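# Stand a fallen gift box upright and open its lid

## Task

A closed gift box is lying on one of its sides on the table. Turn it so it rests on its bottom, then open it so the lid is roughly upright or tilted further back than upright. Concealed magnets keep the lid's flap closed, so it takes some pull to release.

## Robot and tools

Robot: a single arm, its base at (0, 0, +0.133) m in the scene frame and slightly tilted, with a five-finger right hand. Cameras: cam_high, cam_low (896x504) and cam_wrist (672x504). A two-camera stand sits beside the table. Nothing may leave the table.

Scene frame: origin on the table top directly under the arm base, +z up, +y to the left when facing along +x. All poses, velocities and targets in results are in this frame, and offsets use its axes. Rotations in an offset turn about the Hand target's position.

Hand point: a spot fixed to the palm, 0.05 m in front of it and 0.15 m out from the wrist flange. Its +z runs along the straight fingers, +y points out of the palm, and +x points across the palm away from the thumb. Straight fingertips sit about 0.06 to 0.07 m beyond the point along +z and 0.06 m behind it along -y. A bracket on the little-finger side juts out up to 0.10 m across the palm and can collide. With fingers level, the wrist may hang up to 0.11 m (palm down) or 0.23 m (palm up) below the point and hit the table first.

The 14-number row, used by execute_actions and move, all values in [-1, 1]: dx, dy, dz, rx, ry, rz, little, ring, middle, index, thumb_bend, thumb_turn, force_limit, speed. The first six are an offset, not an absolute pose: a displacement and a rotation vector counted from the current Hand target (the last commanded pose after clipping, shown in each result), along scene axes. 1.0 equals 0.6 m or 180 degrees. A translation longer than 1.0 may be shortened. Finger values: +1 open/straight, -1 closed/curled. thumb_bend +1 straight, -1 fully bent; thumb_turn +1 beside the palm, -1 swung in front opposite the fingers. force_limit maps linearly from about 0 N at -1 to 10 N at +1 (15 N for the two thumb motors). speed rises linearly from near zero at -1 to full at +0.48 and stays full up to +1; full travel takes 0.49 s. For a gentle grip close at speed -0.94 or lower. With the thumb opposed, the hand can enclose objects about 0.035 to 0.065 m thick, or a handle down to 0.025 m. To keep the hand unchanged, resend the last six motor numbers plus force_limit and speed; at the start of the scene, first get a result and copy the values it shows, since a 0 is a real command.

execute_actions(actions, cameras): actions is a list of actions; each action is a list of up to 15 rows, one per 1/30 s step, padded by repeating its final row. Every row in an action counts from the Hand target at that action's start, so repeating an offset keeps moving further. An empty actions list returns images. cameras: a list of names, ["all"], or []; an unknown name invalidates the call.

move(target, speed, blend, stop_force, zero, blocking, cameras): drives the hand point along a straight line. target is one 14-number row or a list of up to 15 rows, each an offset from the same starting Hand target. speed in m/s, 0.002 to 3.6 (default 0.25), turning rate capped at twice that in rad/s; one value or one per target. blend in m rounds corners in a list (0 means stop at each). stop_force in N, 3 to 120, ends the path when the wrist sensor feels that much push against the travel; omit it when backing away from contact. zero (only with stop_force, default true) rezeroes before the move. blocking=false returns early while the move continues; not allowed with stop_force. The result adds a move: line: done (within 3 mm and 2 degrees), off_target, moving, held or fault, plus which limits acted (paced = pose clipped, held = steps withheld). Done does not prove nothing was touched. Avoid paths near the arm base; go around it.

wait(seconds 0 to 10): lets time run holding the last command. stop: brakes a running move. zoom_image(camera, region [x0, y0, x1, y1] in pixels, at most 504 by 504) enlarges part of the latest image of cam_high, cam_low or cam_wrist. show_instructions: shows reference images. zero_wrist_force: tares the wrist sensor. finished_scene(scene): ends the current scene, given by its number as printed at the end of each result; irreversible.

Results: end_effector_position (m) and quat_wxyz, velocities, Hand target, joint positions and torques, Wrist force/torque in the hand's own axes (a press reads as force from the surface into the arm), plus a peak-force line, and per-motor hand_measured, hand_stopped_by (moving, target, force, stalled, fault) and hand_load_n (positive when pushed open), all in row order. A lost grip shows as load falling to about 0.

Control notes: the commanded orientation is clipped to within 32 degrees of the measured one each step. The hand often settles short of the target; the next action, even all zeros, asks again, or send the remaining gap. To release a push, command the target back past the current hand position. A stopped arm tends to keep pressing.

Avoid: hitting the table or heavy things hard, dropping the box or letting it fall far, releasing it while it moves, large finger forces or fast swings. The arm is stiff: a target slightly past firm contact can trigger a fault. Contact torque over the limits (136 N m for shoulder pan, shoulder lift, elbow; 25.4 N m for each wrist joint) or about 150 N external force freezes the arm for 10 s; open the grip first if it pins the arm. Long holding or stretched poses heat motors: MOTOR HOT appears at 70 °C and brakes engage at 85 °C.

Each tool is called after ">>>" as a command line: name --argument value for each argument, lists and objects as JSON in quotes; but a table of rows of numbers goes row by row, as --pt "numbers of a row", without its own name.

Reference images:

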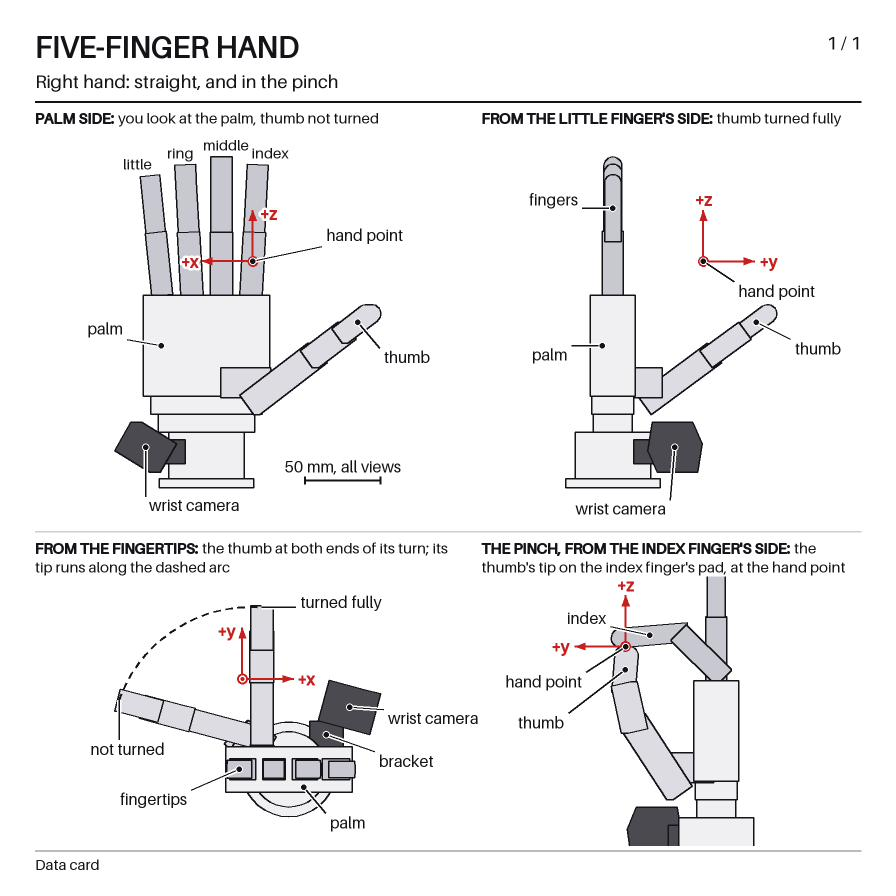

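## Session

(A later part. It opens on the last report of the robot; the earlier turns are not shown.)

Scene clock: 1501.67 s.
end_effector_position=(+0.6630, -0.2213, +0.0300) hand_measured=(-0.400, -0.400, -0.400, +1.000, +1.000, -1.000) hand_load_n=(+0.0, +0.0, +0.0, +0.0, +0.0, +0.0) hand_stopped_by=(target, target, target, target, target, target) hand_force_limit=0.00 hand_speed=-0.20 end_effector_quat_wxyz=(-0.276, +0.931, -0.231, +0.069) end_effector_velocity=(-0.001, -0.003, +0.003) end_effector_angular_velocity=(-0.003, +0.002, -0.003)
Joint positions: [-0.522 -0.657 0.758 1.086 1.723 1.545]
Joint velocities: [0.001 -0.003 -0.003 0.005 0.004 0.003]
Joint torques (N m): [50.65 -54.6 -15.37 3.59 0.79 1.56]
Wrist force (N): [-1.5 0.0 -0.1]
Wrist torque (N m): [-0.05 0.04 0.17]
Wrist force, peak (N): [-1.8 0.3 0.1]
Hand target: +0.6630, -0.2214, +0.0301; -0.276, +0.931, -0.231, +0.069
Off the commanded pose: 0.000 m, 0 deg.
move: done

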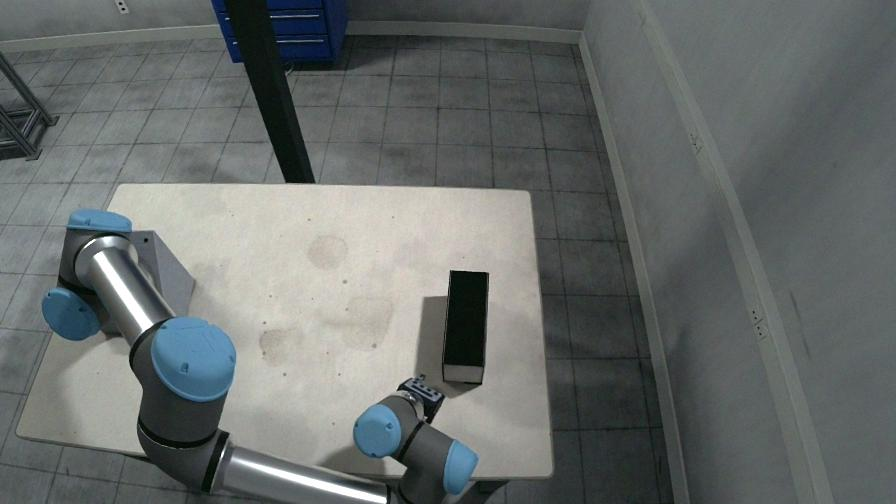

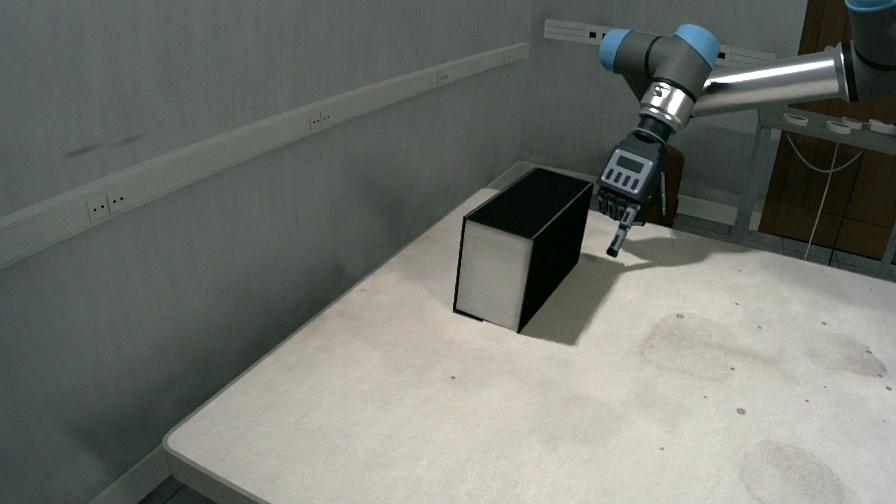

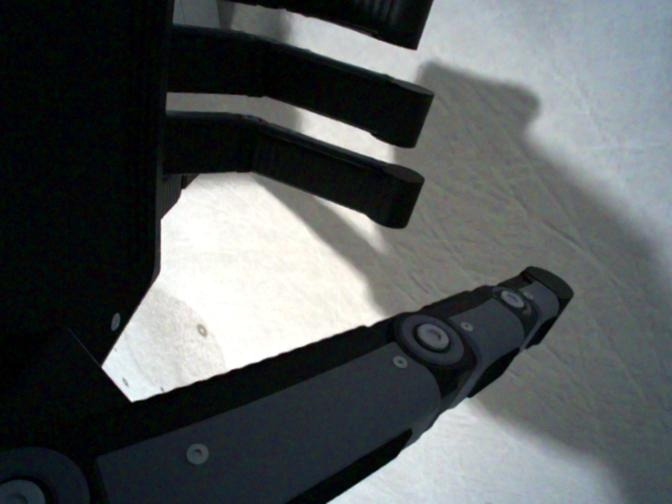

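>>> move --pt "0.0033 -0.0643 0.1165 -0.0566 0.0462 -0.1227 -0.4 -0.4 -0.4 1 1 -1 0 -0.2" --pt "0.0593 -0.0223 0.1165 -0.0566 0.0462 -0.1227 -0.4 -0.4 -0.4 1 1 -1 0 -0.2" --pt "0.0593 -0.0223 0.0248 -0.0566 0.0462 -0.1227 -0.4 -0.4 -0.4 1 1 -1 0 -0.2" --speed '[0.2,0.15,0.1]' --blend '[0.02,0.01,0]' --cameras '["all"]'

>>> zoom_image --camera "cam_high" --region '[360, 250, 540, 430]'

>>> zoom_image --camera "cam_low" --region '[440, 130, 720, 350]'

Scene clock: 1596.40 s.
end_effector_position=(+0.6986, -0.2347, +0.0449) hand_measured=(-0.400, -0.400, -0.400, +1.000, +1.000, -1.000) hand_load_n=(+0.0, +0.0, +0.0, +0.0, +0.0, +0.0) hand_stopped_by=(target, target, target, target, target, target) hand_force_limit=0.00 hand_speed=-0.20 end_effector_quat_wxyz=(-0.157, +0.892, -0.417, +0.073)
Joint positions: [-0.434 -0.509 0.461 1.122 2.011 1.938]
Joint torques (N m): [53.99 -54.91 -15.81 3.94 0.81 1.3]
Wrist force (N): [-1.2 -0.1 0.1]
Wrist torque (N m): [-0.07 -0.04 0.13]
Wrist force, peak (N): [-1.4 -1.4 -0.1]
Hand target: +0.6986, -0.2348, +0.0450; -0.157, +0.892, -0.417, +0.073
Off the commanded pose: 0.000 m, 0 deg.
move: done

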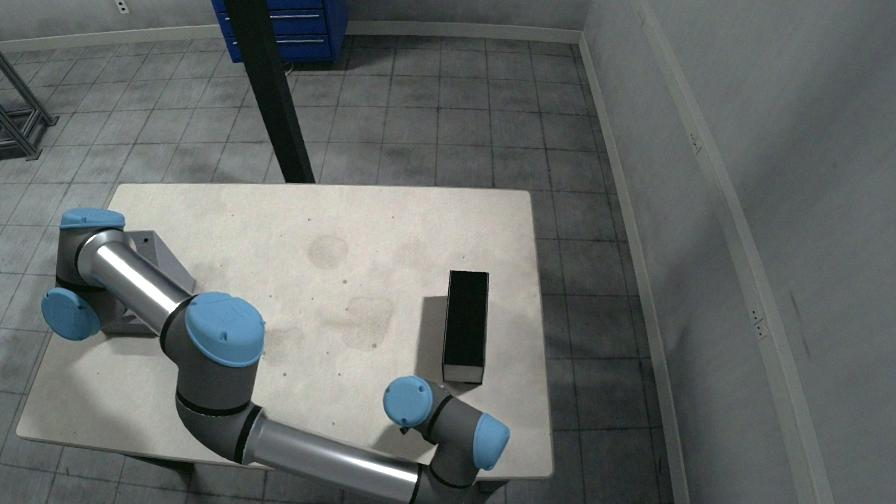

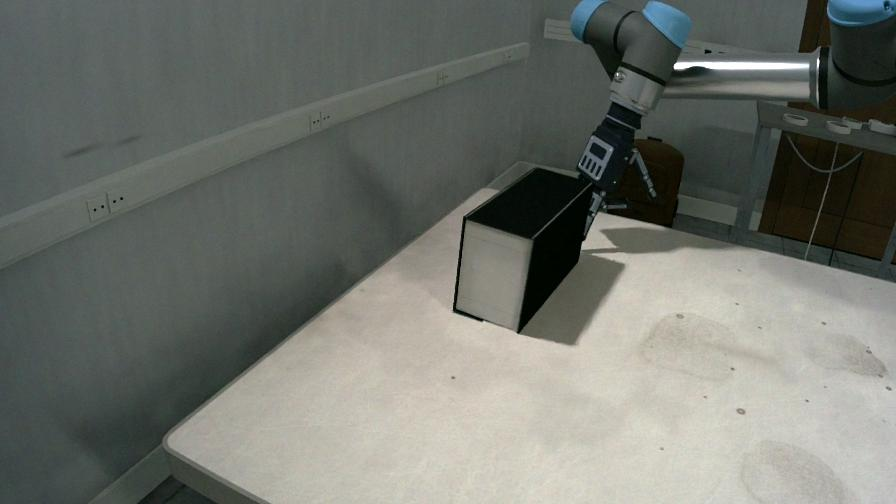

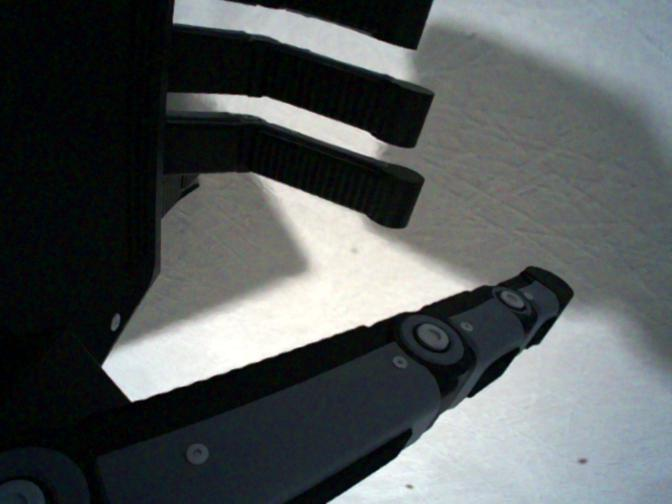

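Scaled by 2.800 from the camera's 896x504 image, which has a finer 1280x720 frame.

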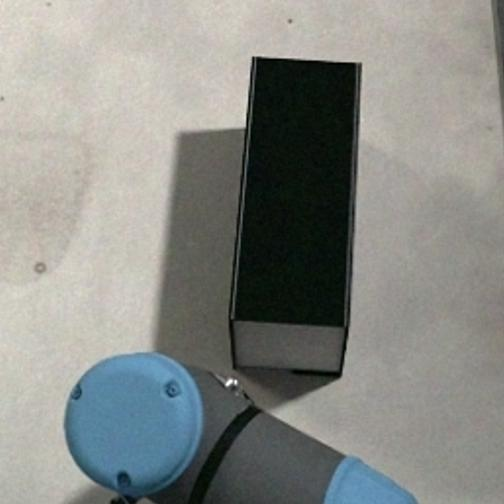

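Scaled by 1.800 from the camera's 896x504 image, which has a finer 1280x720 frame.

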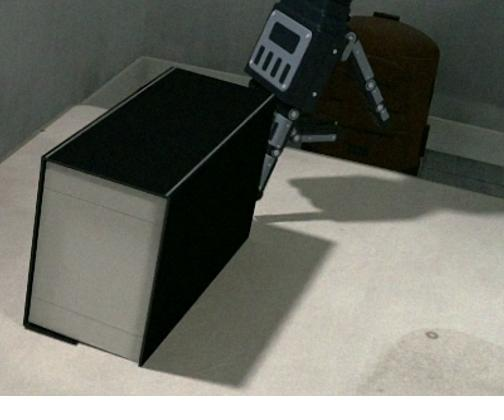

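>>> move --pt "0.025 0.0023 0 0 0 0 -0.4 -0.4 -0.4 1 1 -1 0 -0.2" --pt "0.0317 0.0722 0 0 0 0 -0.4 -0.4 -0.4 1 1 -1 0 -0.2" --speed '[0.1,0.03]' --blend '[0.0,0]' --cameras '["all"]'

>>> zoom_image --camera "cam_low" --region '[440, 130, 720, 350]'

>>> zoom_image --camera "cam_high" --region '[360, 250, 540, 430]'

Scene clock: 1617.17 s.
end_effector_position=(+0.7176, -0.1912, +0.0449) hand_measured=(-0.400, -0.400, -0.400, +1.000, +1.000, -1.000) hand_load_n=(+0.0, +0.5, +0.0, -0.5, +0.0, +0.0) hand_stopped_by=(target, target, target, target, target, target) hand_force_limit=0.00 hand_speed=-0.20 end_effector_quat_wxyz=(-0.157, +0.892, -0.417, +0.073)
Joint positions: [-0.384 -0.404 0.339 1.161 2.035 1.987]
Joint torques (N m): [42.95 -52.91 -14.17 1.48 -0.74 -0.9]
Wrist force (N): [-0.7 0.0 -0.3]
Wrist torque (N m): [-0.10 -0.01 0.13]
Wrist force, peak (N): [-1.6 -0.3 0.6]
Hand target: +0.7176, -0.1914, +0.0450; -0.157, +0.892, -0.417, +0.073
Off the commanded pose: 0.000 m, 0 deg.
move: done

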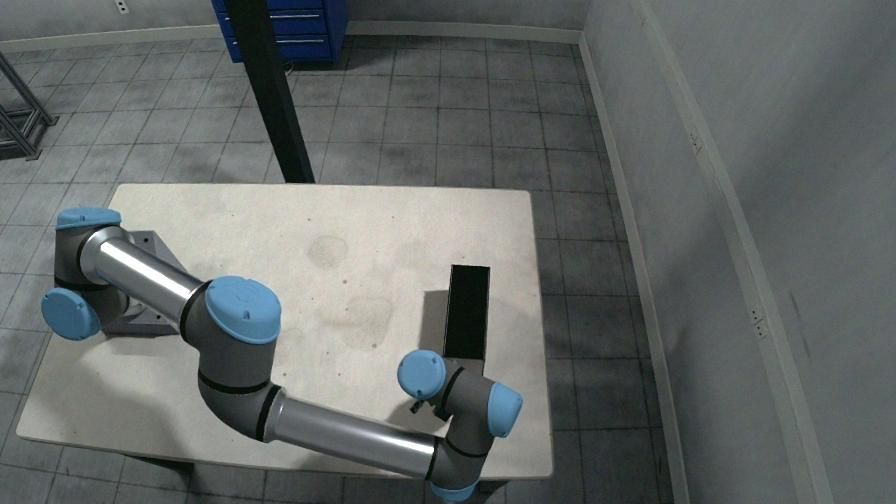

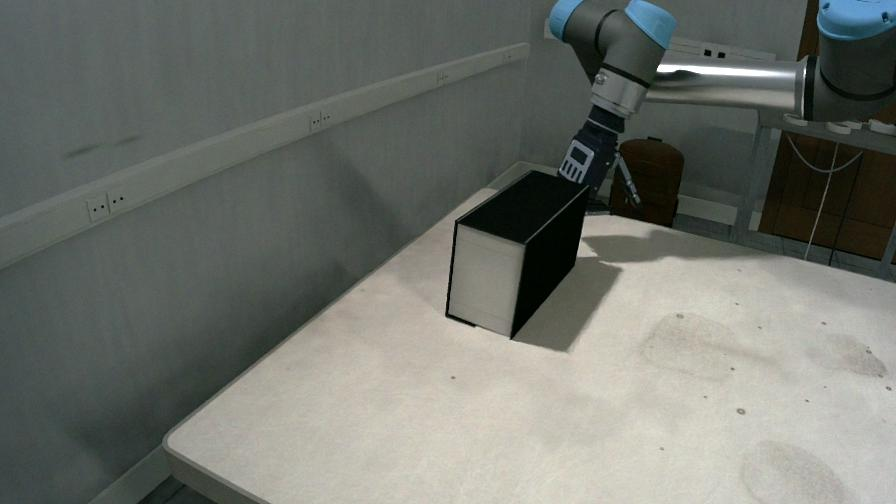

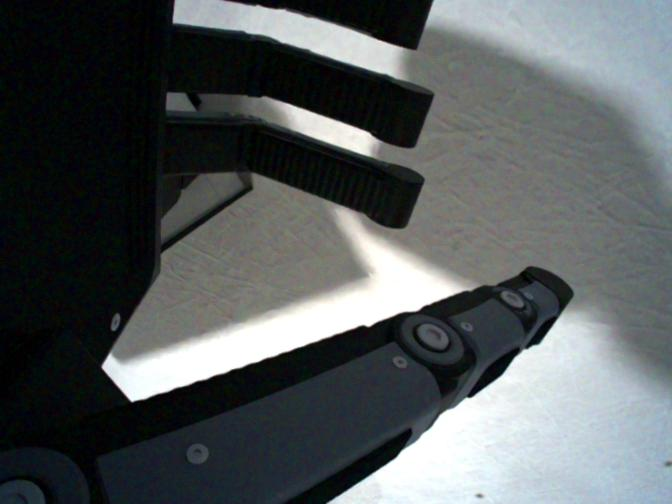

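Scaled by 1.800 from the camera's 896x504 image, which has a finer 1280x720 frame.

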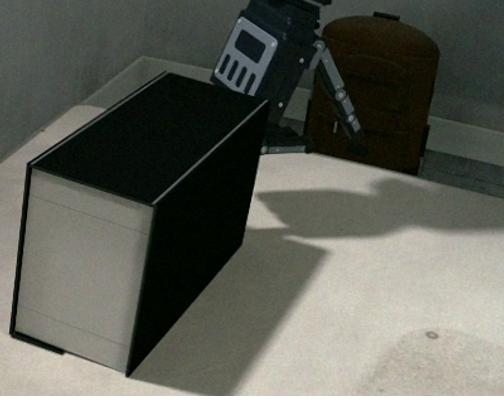

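Scaled by 2.800 from the camera's 896x504 image, which has a finer 1280x720 frame.

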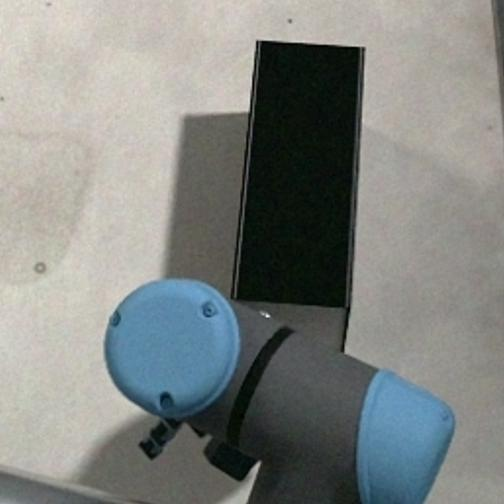

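>>> move --pt "-0.1005 0.0583 0 0 0 -0.0556 -0.4 -0.4 -0.4 1 1 -1 0 -0.2" --pt "-0.1758 0.1447 0 0 0 -0.1111 -0.4 -0.4 -0.4 1 1 -1 0 -0.2" --pt "-0.22 0.2488 0 0 0 -0.1667 -0.4 -0.4 -0.4 1 1 -1 0 -0.2" --speed '[0.06,0.06,0.06]' --blend '[0.02,0.02,0]' --cameras '["all"]'

>>> zoom_image --camera "cam_high" --region '[360, 230, 540, 410]'

Scene clock: 1633.10 s.
end_effector_position=(+0.5856, -0.0421, +0.0450) hand_measured=(-0.400, -0.400, -0.400, +1.000, +1.000, -1.000) hand_load_n=(+0.0, +0.0, +0.0, +0.0, +0.0, +0.0) hand_stopped_by=(target, target, target, target, target, target) hand_force_limit=0.00 hand_speed=-0.20 end_effector_quat_wxyz=(-0.133, +0.754, -0.634, +0.111)
Joint positions: [-0.257 -0.782 1.367 0.417 2.21 2.526]
Joint torques (N m): [32.34 -37.11 -12.86 3.35 -2.21 -1.23]
Wrist force (N): [-1.0 0.0 0.1]
Wrist torque (N m): [-0.03 -0.06 0.23]
Wrist force, peak (N): [-1.7 -0.1 -0.2]
Hand target: +0.5856, -0.0422, +0.0450; -0.133, +0.754, -0.634, +0.111
Off the commanded pose: 0.000 m, 0 deg.
move: done

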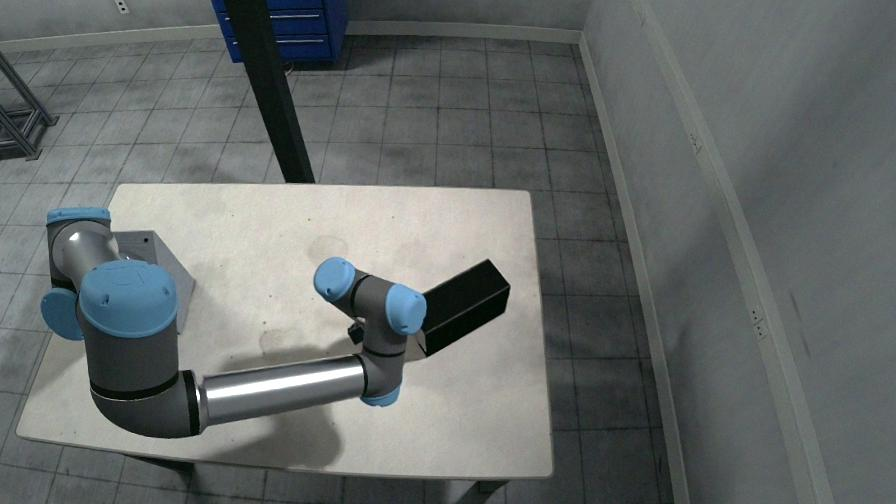

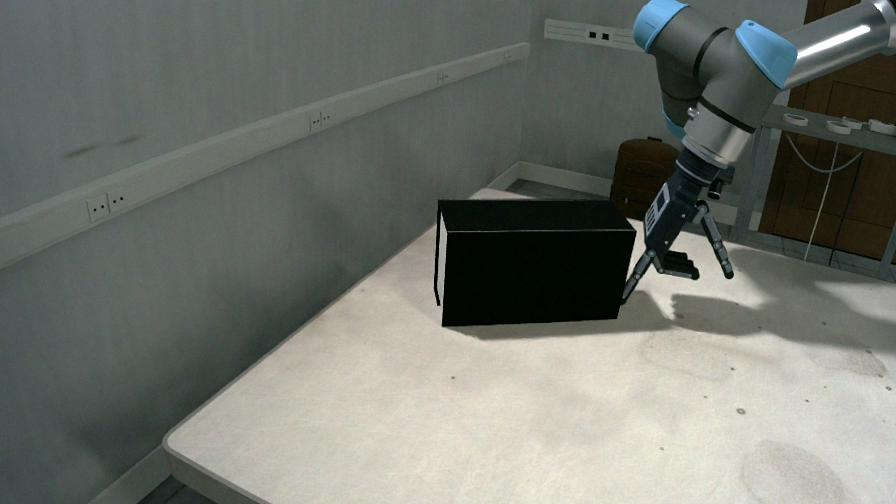

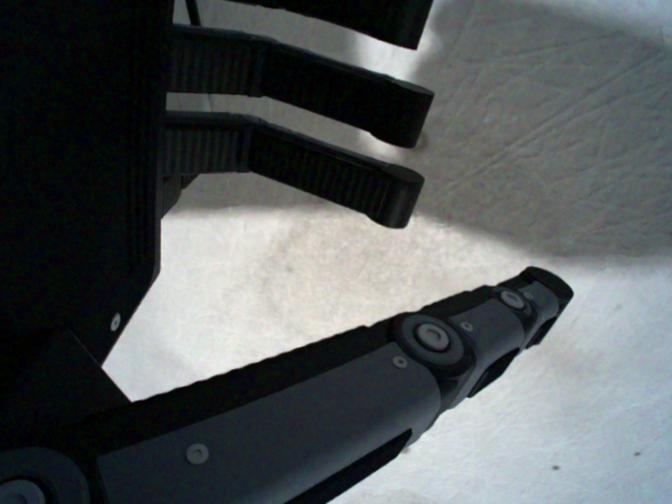

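Scaled by 2.800 from the camera's 896x504 image, which has a finer 1280x720 frame.

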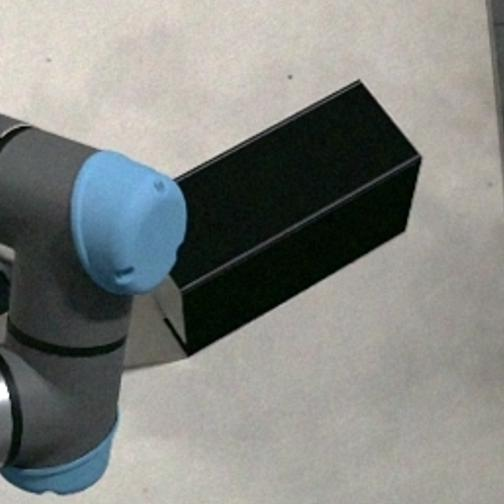

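>>> move --pt "-0.0717 -0.0433 0.0833 0 0 0 -0.4 -0.4 -0.4 1 1 -1 0 -0.2" --pt "-0.0093 0.1703 0.3417 -0.0581 -0.1894 0.6068 1 1 1 1 1 -1 0 0" --pt "0.1962 0.1255 0.1917 -0.0581 -0.1894 0.6068 1 1 1 1 1 -1 0 0" --speed '[0.15,0.5,0.25]' --blend '[0.02,0.0,0]' --cameras '["all"]'

>>> zoom_image --camera "cam_high" --region '[380, 200, 540, 360]'

>>> zoom_image --camera "cam_low" --region '[420, 120, 700, 340]'

Scene clock: 1666.53 s.
end_effector_position=(+0.7032, +0.0332, +0.1601) hand_measured=(+1.000, +1.000, +1.000, +1.000, +1.000, -1.000) hand_load_n=(+0.0, +0.0, +0.0, +0.0, +0.0, +0.5) hand_stopped_by=(target, target, target, target, target, target) hand_force_limit=0.00 hand_speed=0.00 end_effector_quat_wxyz=(-0.261, +0.896, +0.305, +0.191)
Joint positions: [-0.114 -0.555 0.866 1.043 1.751 0.848]
Joint torques (N m): [39.34 -33.66 -16.45 -0.77 0.71 -0.56]
Wrist force (N): [-0.9 -0.3 -0.2]
Wrist torque (N m): [-0.10 0.00 0.09]
Wrist force, peak (N): [-1.5 -0.3 1.7]
Hand target: +0.7033, +0.0331, +0.1600; -0.261, +0.896, +0.305, +0.191
Off the commanded pose: 0.000 m, 0 deg.
move: done

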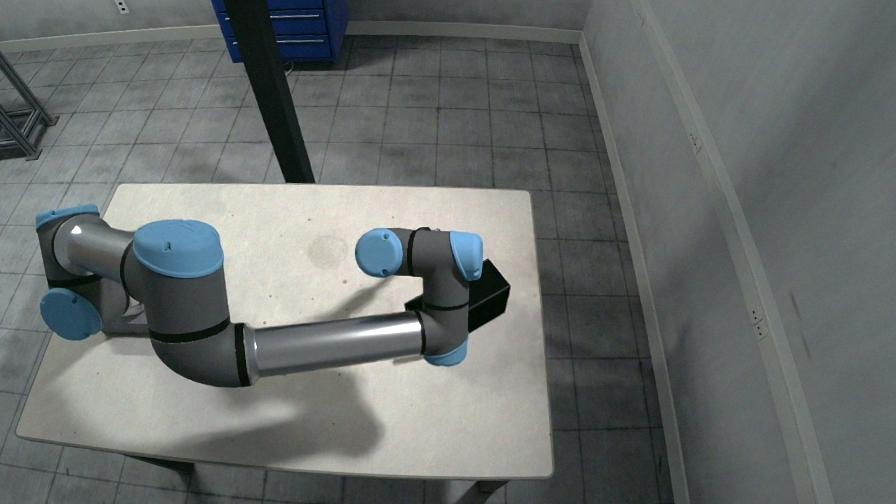

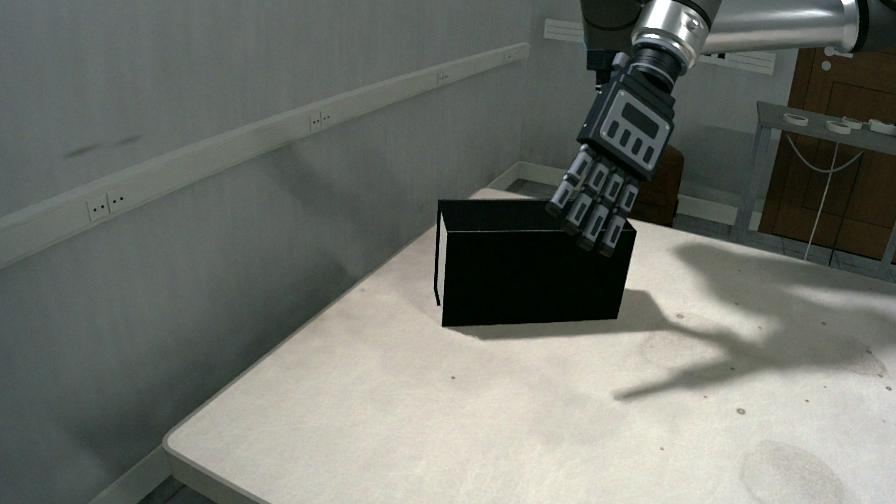

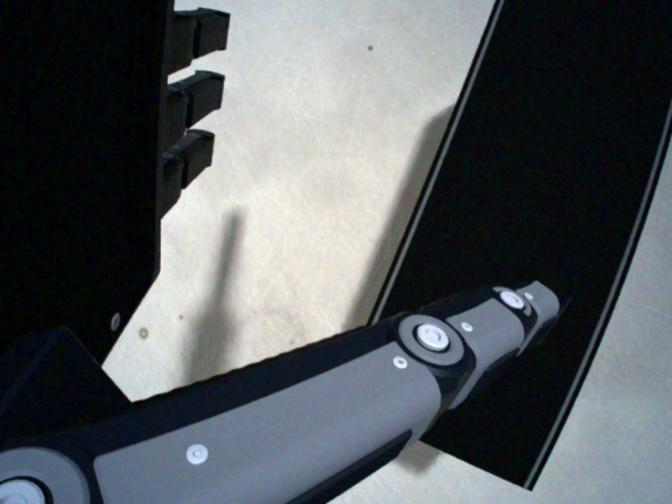

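Scaled by 3.150 from the camera's 896x504 image, which has a finer 1280x720 frame.

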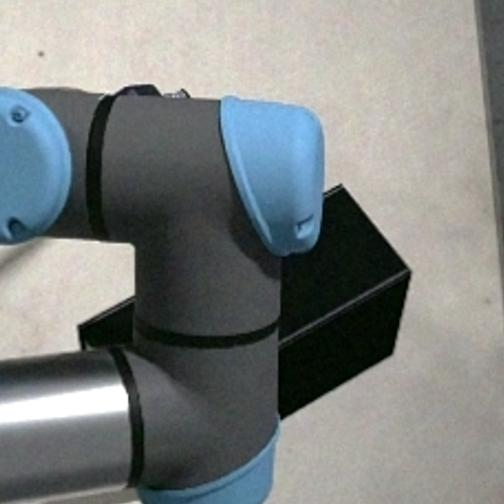

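Scaled by 1.800 from the camera's 896x504 image, which has a finer 1280x720 frame.

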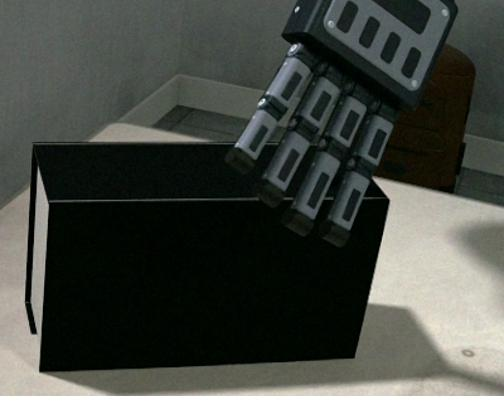

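>>> move --target '[0.0386,-0.0643,-0.01,0,0,0,1,1,1,1,1,-1,0,0]' --speed 0.15 --cameras '["all"]'

>>> zoom_image --camera "cam_low" --region '[420, 120, 700, 340]'

>>> zoom_image --camera "cam_high" --region '[380, 220, 540, 380]'

Scene clock: 1674.17 s.
end_effector_position=(+0.7264, -0.0053, +0.1539) hand_measured=(+1.000, +1.000, +1.000, +1.000, +1.000, -1.000) hand_load_n=(-0.5, -0.5, +0.0, +0.0, +0.0, +0.0) hand_stopped_by=(target, target, target, target, target, target) hand_force_limit=0.00 hand_speed=0.00 end_effector_quat_wxyz=(-0.261, +0.896, +0.305, +0.191)
Joint positions: [-0.162 -0.527 0.745 1.128 1.741 0.801]
Joint torques (N m): [48.88 -49.25 -11.26 -0.78 0.36 1.17]
Wrist force (N): [-0.8 -0.1 -0.1]
Wrist torque (N m): [-0.07 -0.03 0.11]
Wrist force, peak (N): [-1.1 -1.1 -0.2]
Hand target: +0.7265, -0.0054, +0.1540; -0.261, +0.896, +0.305, +0.191
Off the commanded pose: 0.000 m, 0 deg.
move: done

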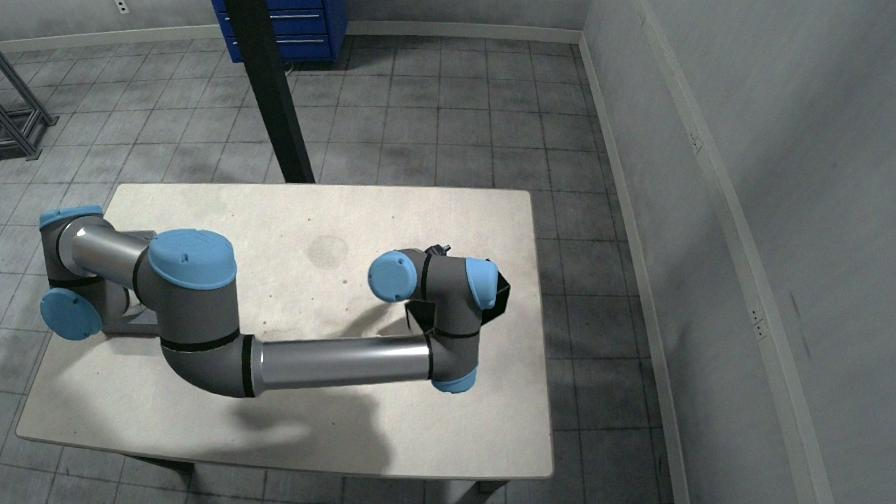

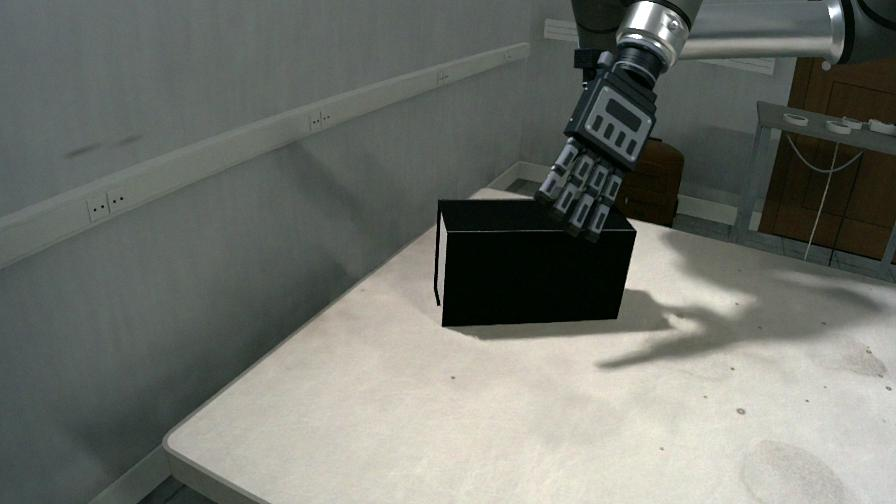

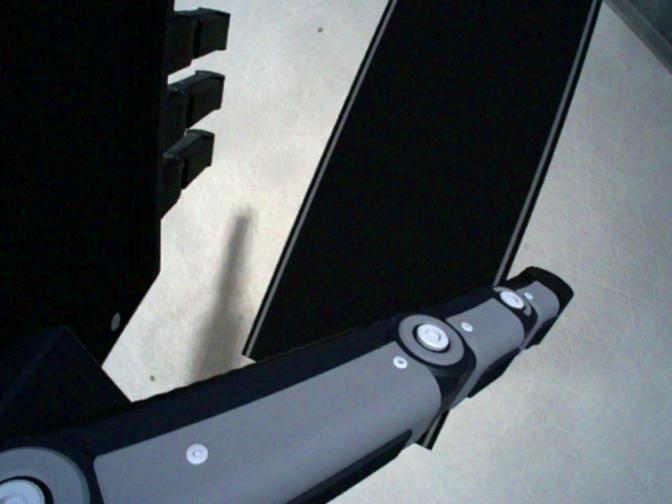

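Scaled by 1.800 from the camera's 896x504 image, which has a finer 1280x720 frame.

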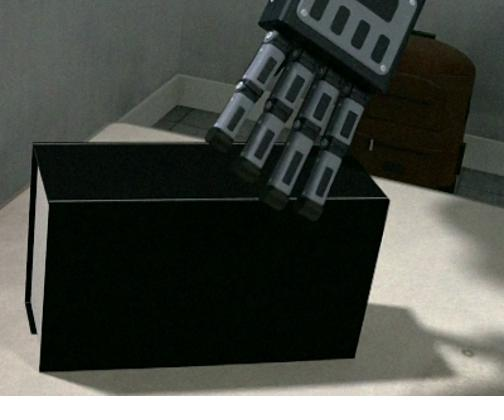

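Scaled by 3.150 from the camera's 896x504 image, which has a finer 1280x720 frame.

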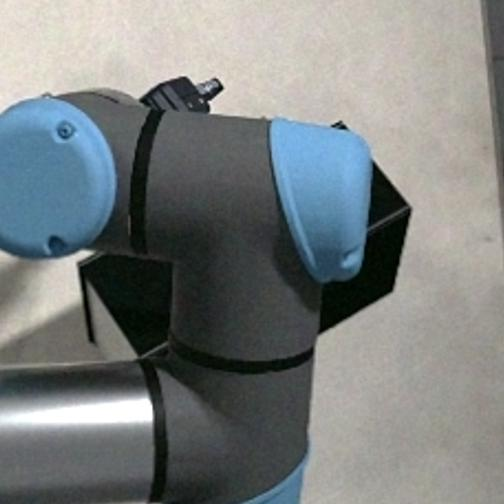

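>>> move --target '[0.0017,-0.0029,-0.075,0,0,0,1,1,1,1,1,-1,0,0]' --speed 0.05 --cameras '[]'

>>> move --target '[0,0,-0.065,0,0,0,1,1,1,1,1,-1,0,0]' --speed 0.008 --stop_force 3 --cameras '["all"]'

>>> zoom_image --camera "cam_low" --region '[420, 120, 700, 340]'

Scene clock: 1734.53 s.
end_effector_position=(+0.7275, -0.0071, +0.1088) hand_measured=(+1.000, +1.000, +1.000, +1.000, +1.000, -1.000) hand_load_n=(+0.0, +0.0, +0.0, +0.0, +0.0, +0.0) hand_stopped_by=(target, target, target, target, target, target) hand_force_limit=0.00 hand_speed=0.00 end_effector_quat_wxyz=(-0.261, +0.896, +0.305, +0.191) end_effector_velocity=(+0.000, +0.000, +0.004) end_effector_angular_velocity=(+0.002, -0.001, -0.001)
Joint positions: [-0.214 -0.514 0.795 1.056 1.729 0.749]
Joint velocities: [0.003 -0.003 -0.002 0.005 -0.001 0.003]
Joint torques (N m): [53.26 -48.87 -15.45 3.6 -1.69 1.64]
Wrist force (N): [-0.9 -0.2 -0.4]
Wrist torque (N m): [-0.08 0.01 0.17]
Wrist force, peak (N): [-1.2 -0.1 0.3]
Hand target: +0.7275, -0.0072, +0.1090; -0.261, +0.896, +0.305, +0.191
Off the commanded pose: 0.000 m, 0 deg.
move: done
No camera images: "cameras" was empty.

Scene clock: 1736.40 s.
end_effector_position=(+0.7275, -0.0072, +0.1033) hand_measured=(+1.000, +1.000, +1.000, +1.000, +1.000, -1.000) hand_load_n=(+0.0, +0.0, +0.0, +0.0, +0.0, -1.0) hand_stopped_by=(target, target, target, target, target, target) hand_force_limit=0.00 hand_speed=0.00 end_effector_quat_wxyz=(-0.261, +0.896, +0.305, +0.191)
Joint positions: [-0.22 -0.512 0.801 1.048 1.728 0.743]
Joint torques (N m): [51.98 -48.02 -13.6 3.47 0.47 1.52]
Wrist force (N): [-0.2 -0.9 -3.3]
Wrist torque (N m): [-0.25 0.00 0.14]
Wrist force, peak (N): [0.5 -1.0 -4.6]
Hand target: +0.7275, -0.0072, +0.1033; -0.261, +0.896, +0.305, +0.191 (not the last commanded pose)
Off the commanded pose: 0.033 m, 0 deg.
move: contact

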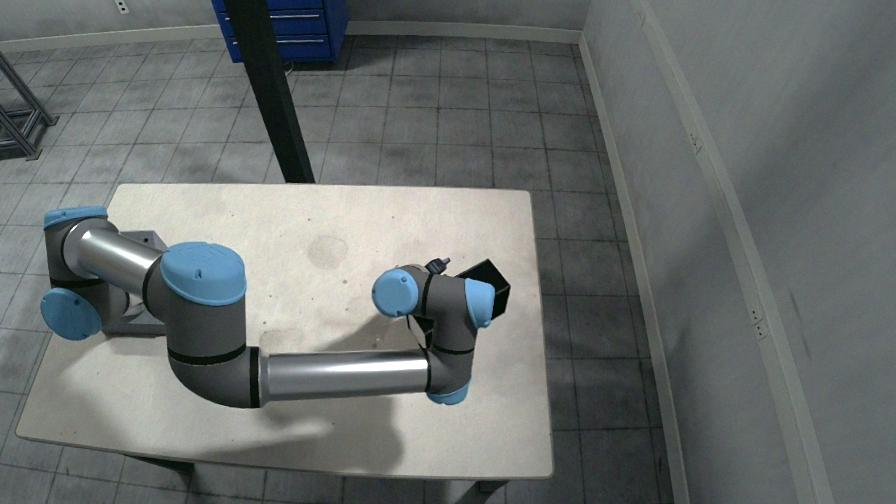

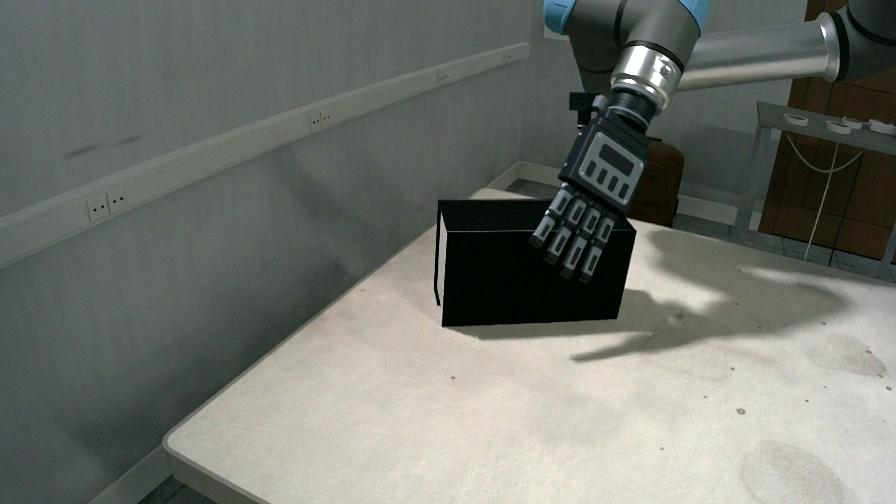

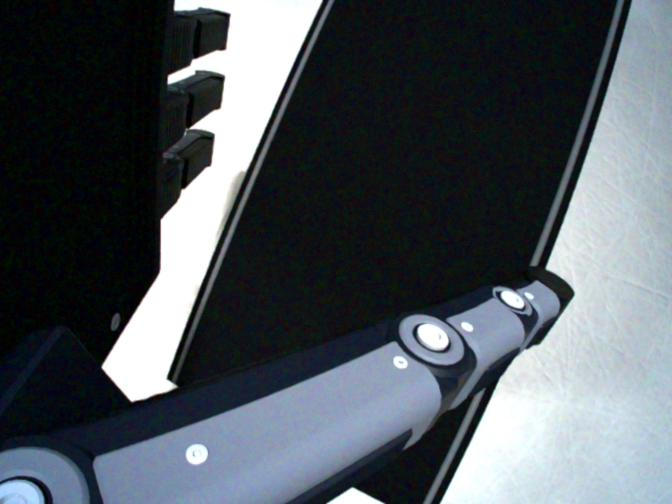

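Scaled by 1.800 from the camera's 896x504 image, which has a finer 1280x720 frame.

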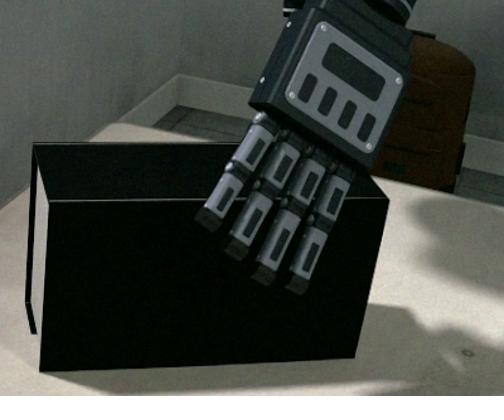

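>>> move --pt "0 0 0.013 0 0 0 1 1 1 1 1 -1 0 0" --pt "0.0129 -0.0214 0.013 0 0 0 1 1 1 1 1 -1 0 0" --speed 0.05 --cameras '[]'

>>> move --target '[0,0,-0.039,0,0,0,1,1,1,1,1,-1,0,0]' --speed 0.008 --stop_force 3 --cameras '["all"]'

>>> zoom_image --camera "cam_low" --region '[420, 120, 700, 340]'

>>> zoom_image --camera "cam_wrist" --region '[380, 180, 660, 400]'

Scene clock: 1760.37 s.
end_effector_position=(+0.7352, -0.0199, +0.1110) hand_measured=(+1.000, +1.000, +1.000, +1.000, +1.000, -1.000) hand_load_n=(+0.0, +0.0, +0.0, -0.5, +0.0, +0.0) hand_stopped_by=(target, target, target, target, target, target) hand_force_limit=0.00 hand_speed=0.00 end_effector_quat_wxyz=(-0.261, +0.896, +0.305, +0.191)
Joint positions: [-0.224 -0.503 0.743 1.096 1.727 0.739]
Joint torques (N m): [53.8 -50.54 -3.39 -0.87 -1.37 1.57]
Wrist force (N): [-0.7 -0.4 0.1]
Wrist torque (N m): [-0.14 -0.05 0.17]
Wrist force, peak (N): [0.0 -0.9 -3.6]
Hand target: +0.7352, -0.0200, +0.1111; -0.261, +0.896, +0.305, +0.191
Off the commanded pose: 0.000 m, 0 deg.
move: done
No camera images: "cameras" was empty.

Scene clock: 1764.07 s.
end_effector_position=(+0.7352, -0.0200, +0.0908) hand_measured=(+1.000, +1.000, +1.000, +1.000, +1.000, -1.000) hand_load_n=(+0.0, +0.0, +0.0, +0.0, +0.0, -0.5) hand_stopped_by=(target, target, target, target, target, target) hand_force_limit=0.00 hand_speed=0.00 end_effector_quat_wxyz=(-0.261, +0.896, +0.305, +0.191)
Joint positions: [-0.246 -0.495 0.763 1.064 1.721 0.717]
Joint torques (N m): [53.08 -50.21 -15.14 3.56 0.7 1.45]
Wrist force (N): [0.1 -1.4 -1.3]
Wrist torque (N m): [-0.16 -0.08 0.20]
Wrist force, peak (N): [1.1 -2.2 -3.3]
Hand target: +0.7352, -0.0200, +0.0908; -0.261, +0.896, +0.305, +0.191 (not the last commanded pose)
Off the commanded pose: 0.003 m, 0 deg.
move: contact

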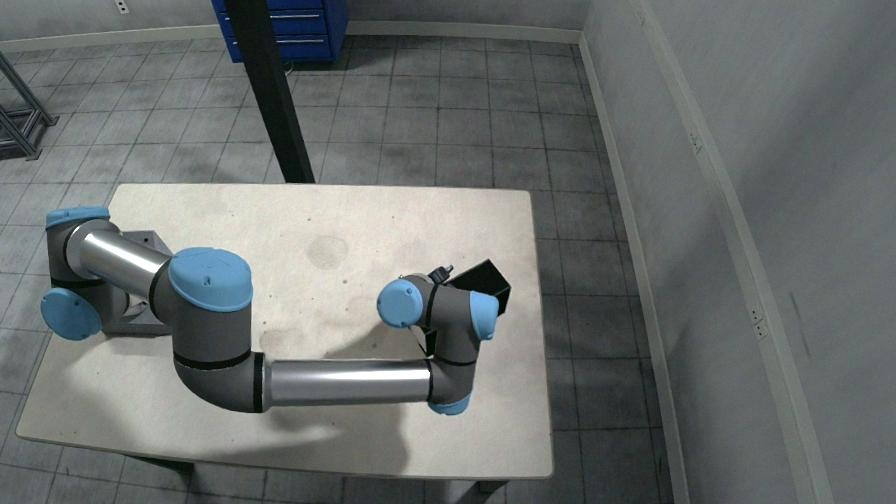

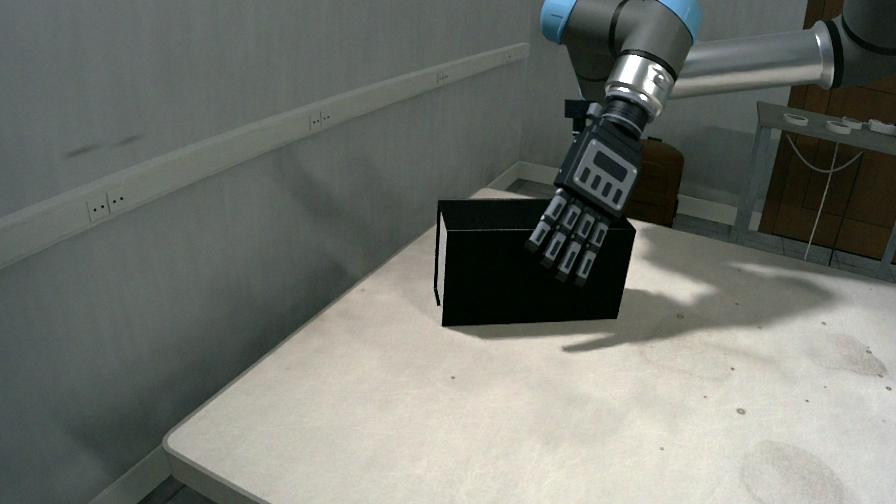

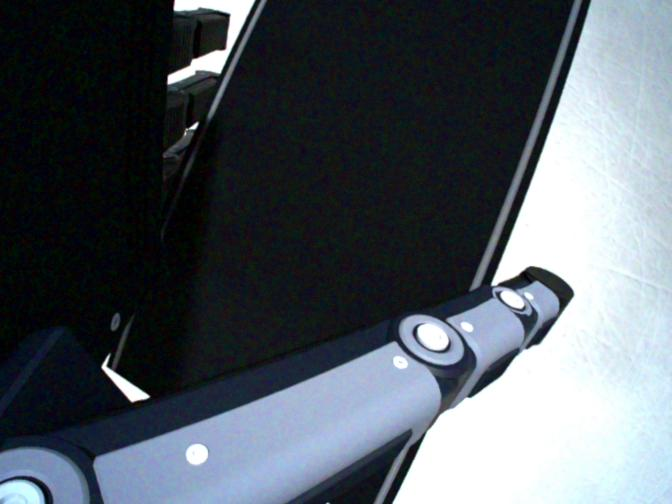

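Scaled by 1.800 from the camera's 896x504 image, which has a finer 1280x720 frame.

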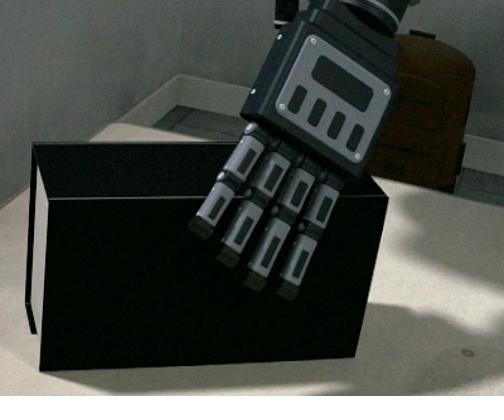

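Scaled by 1.800 from the camera's 672x504 image, which has a finer 960x720 frame.

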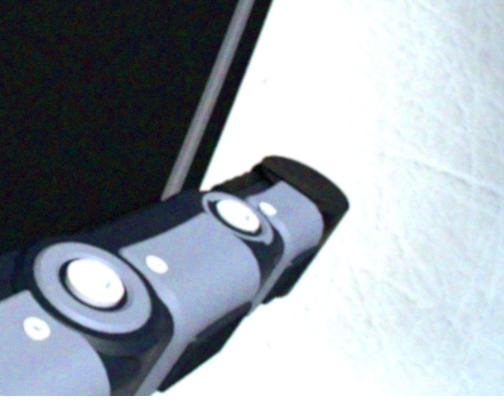

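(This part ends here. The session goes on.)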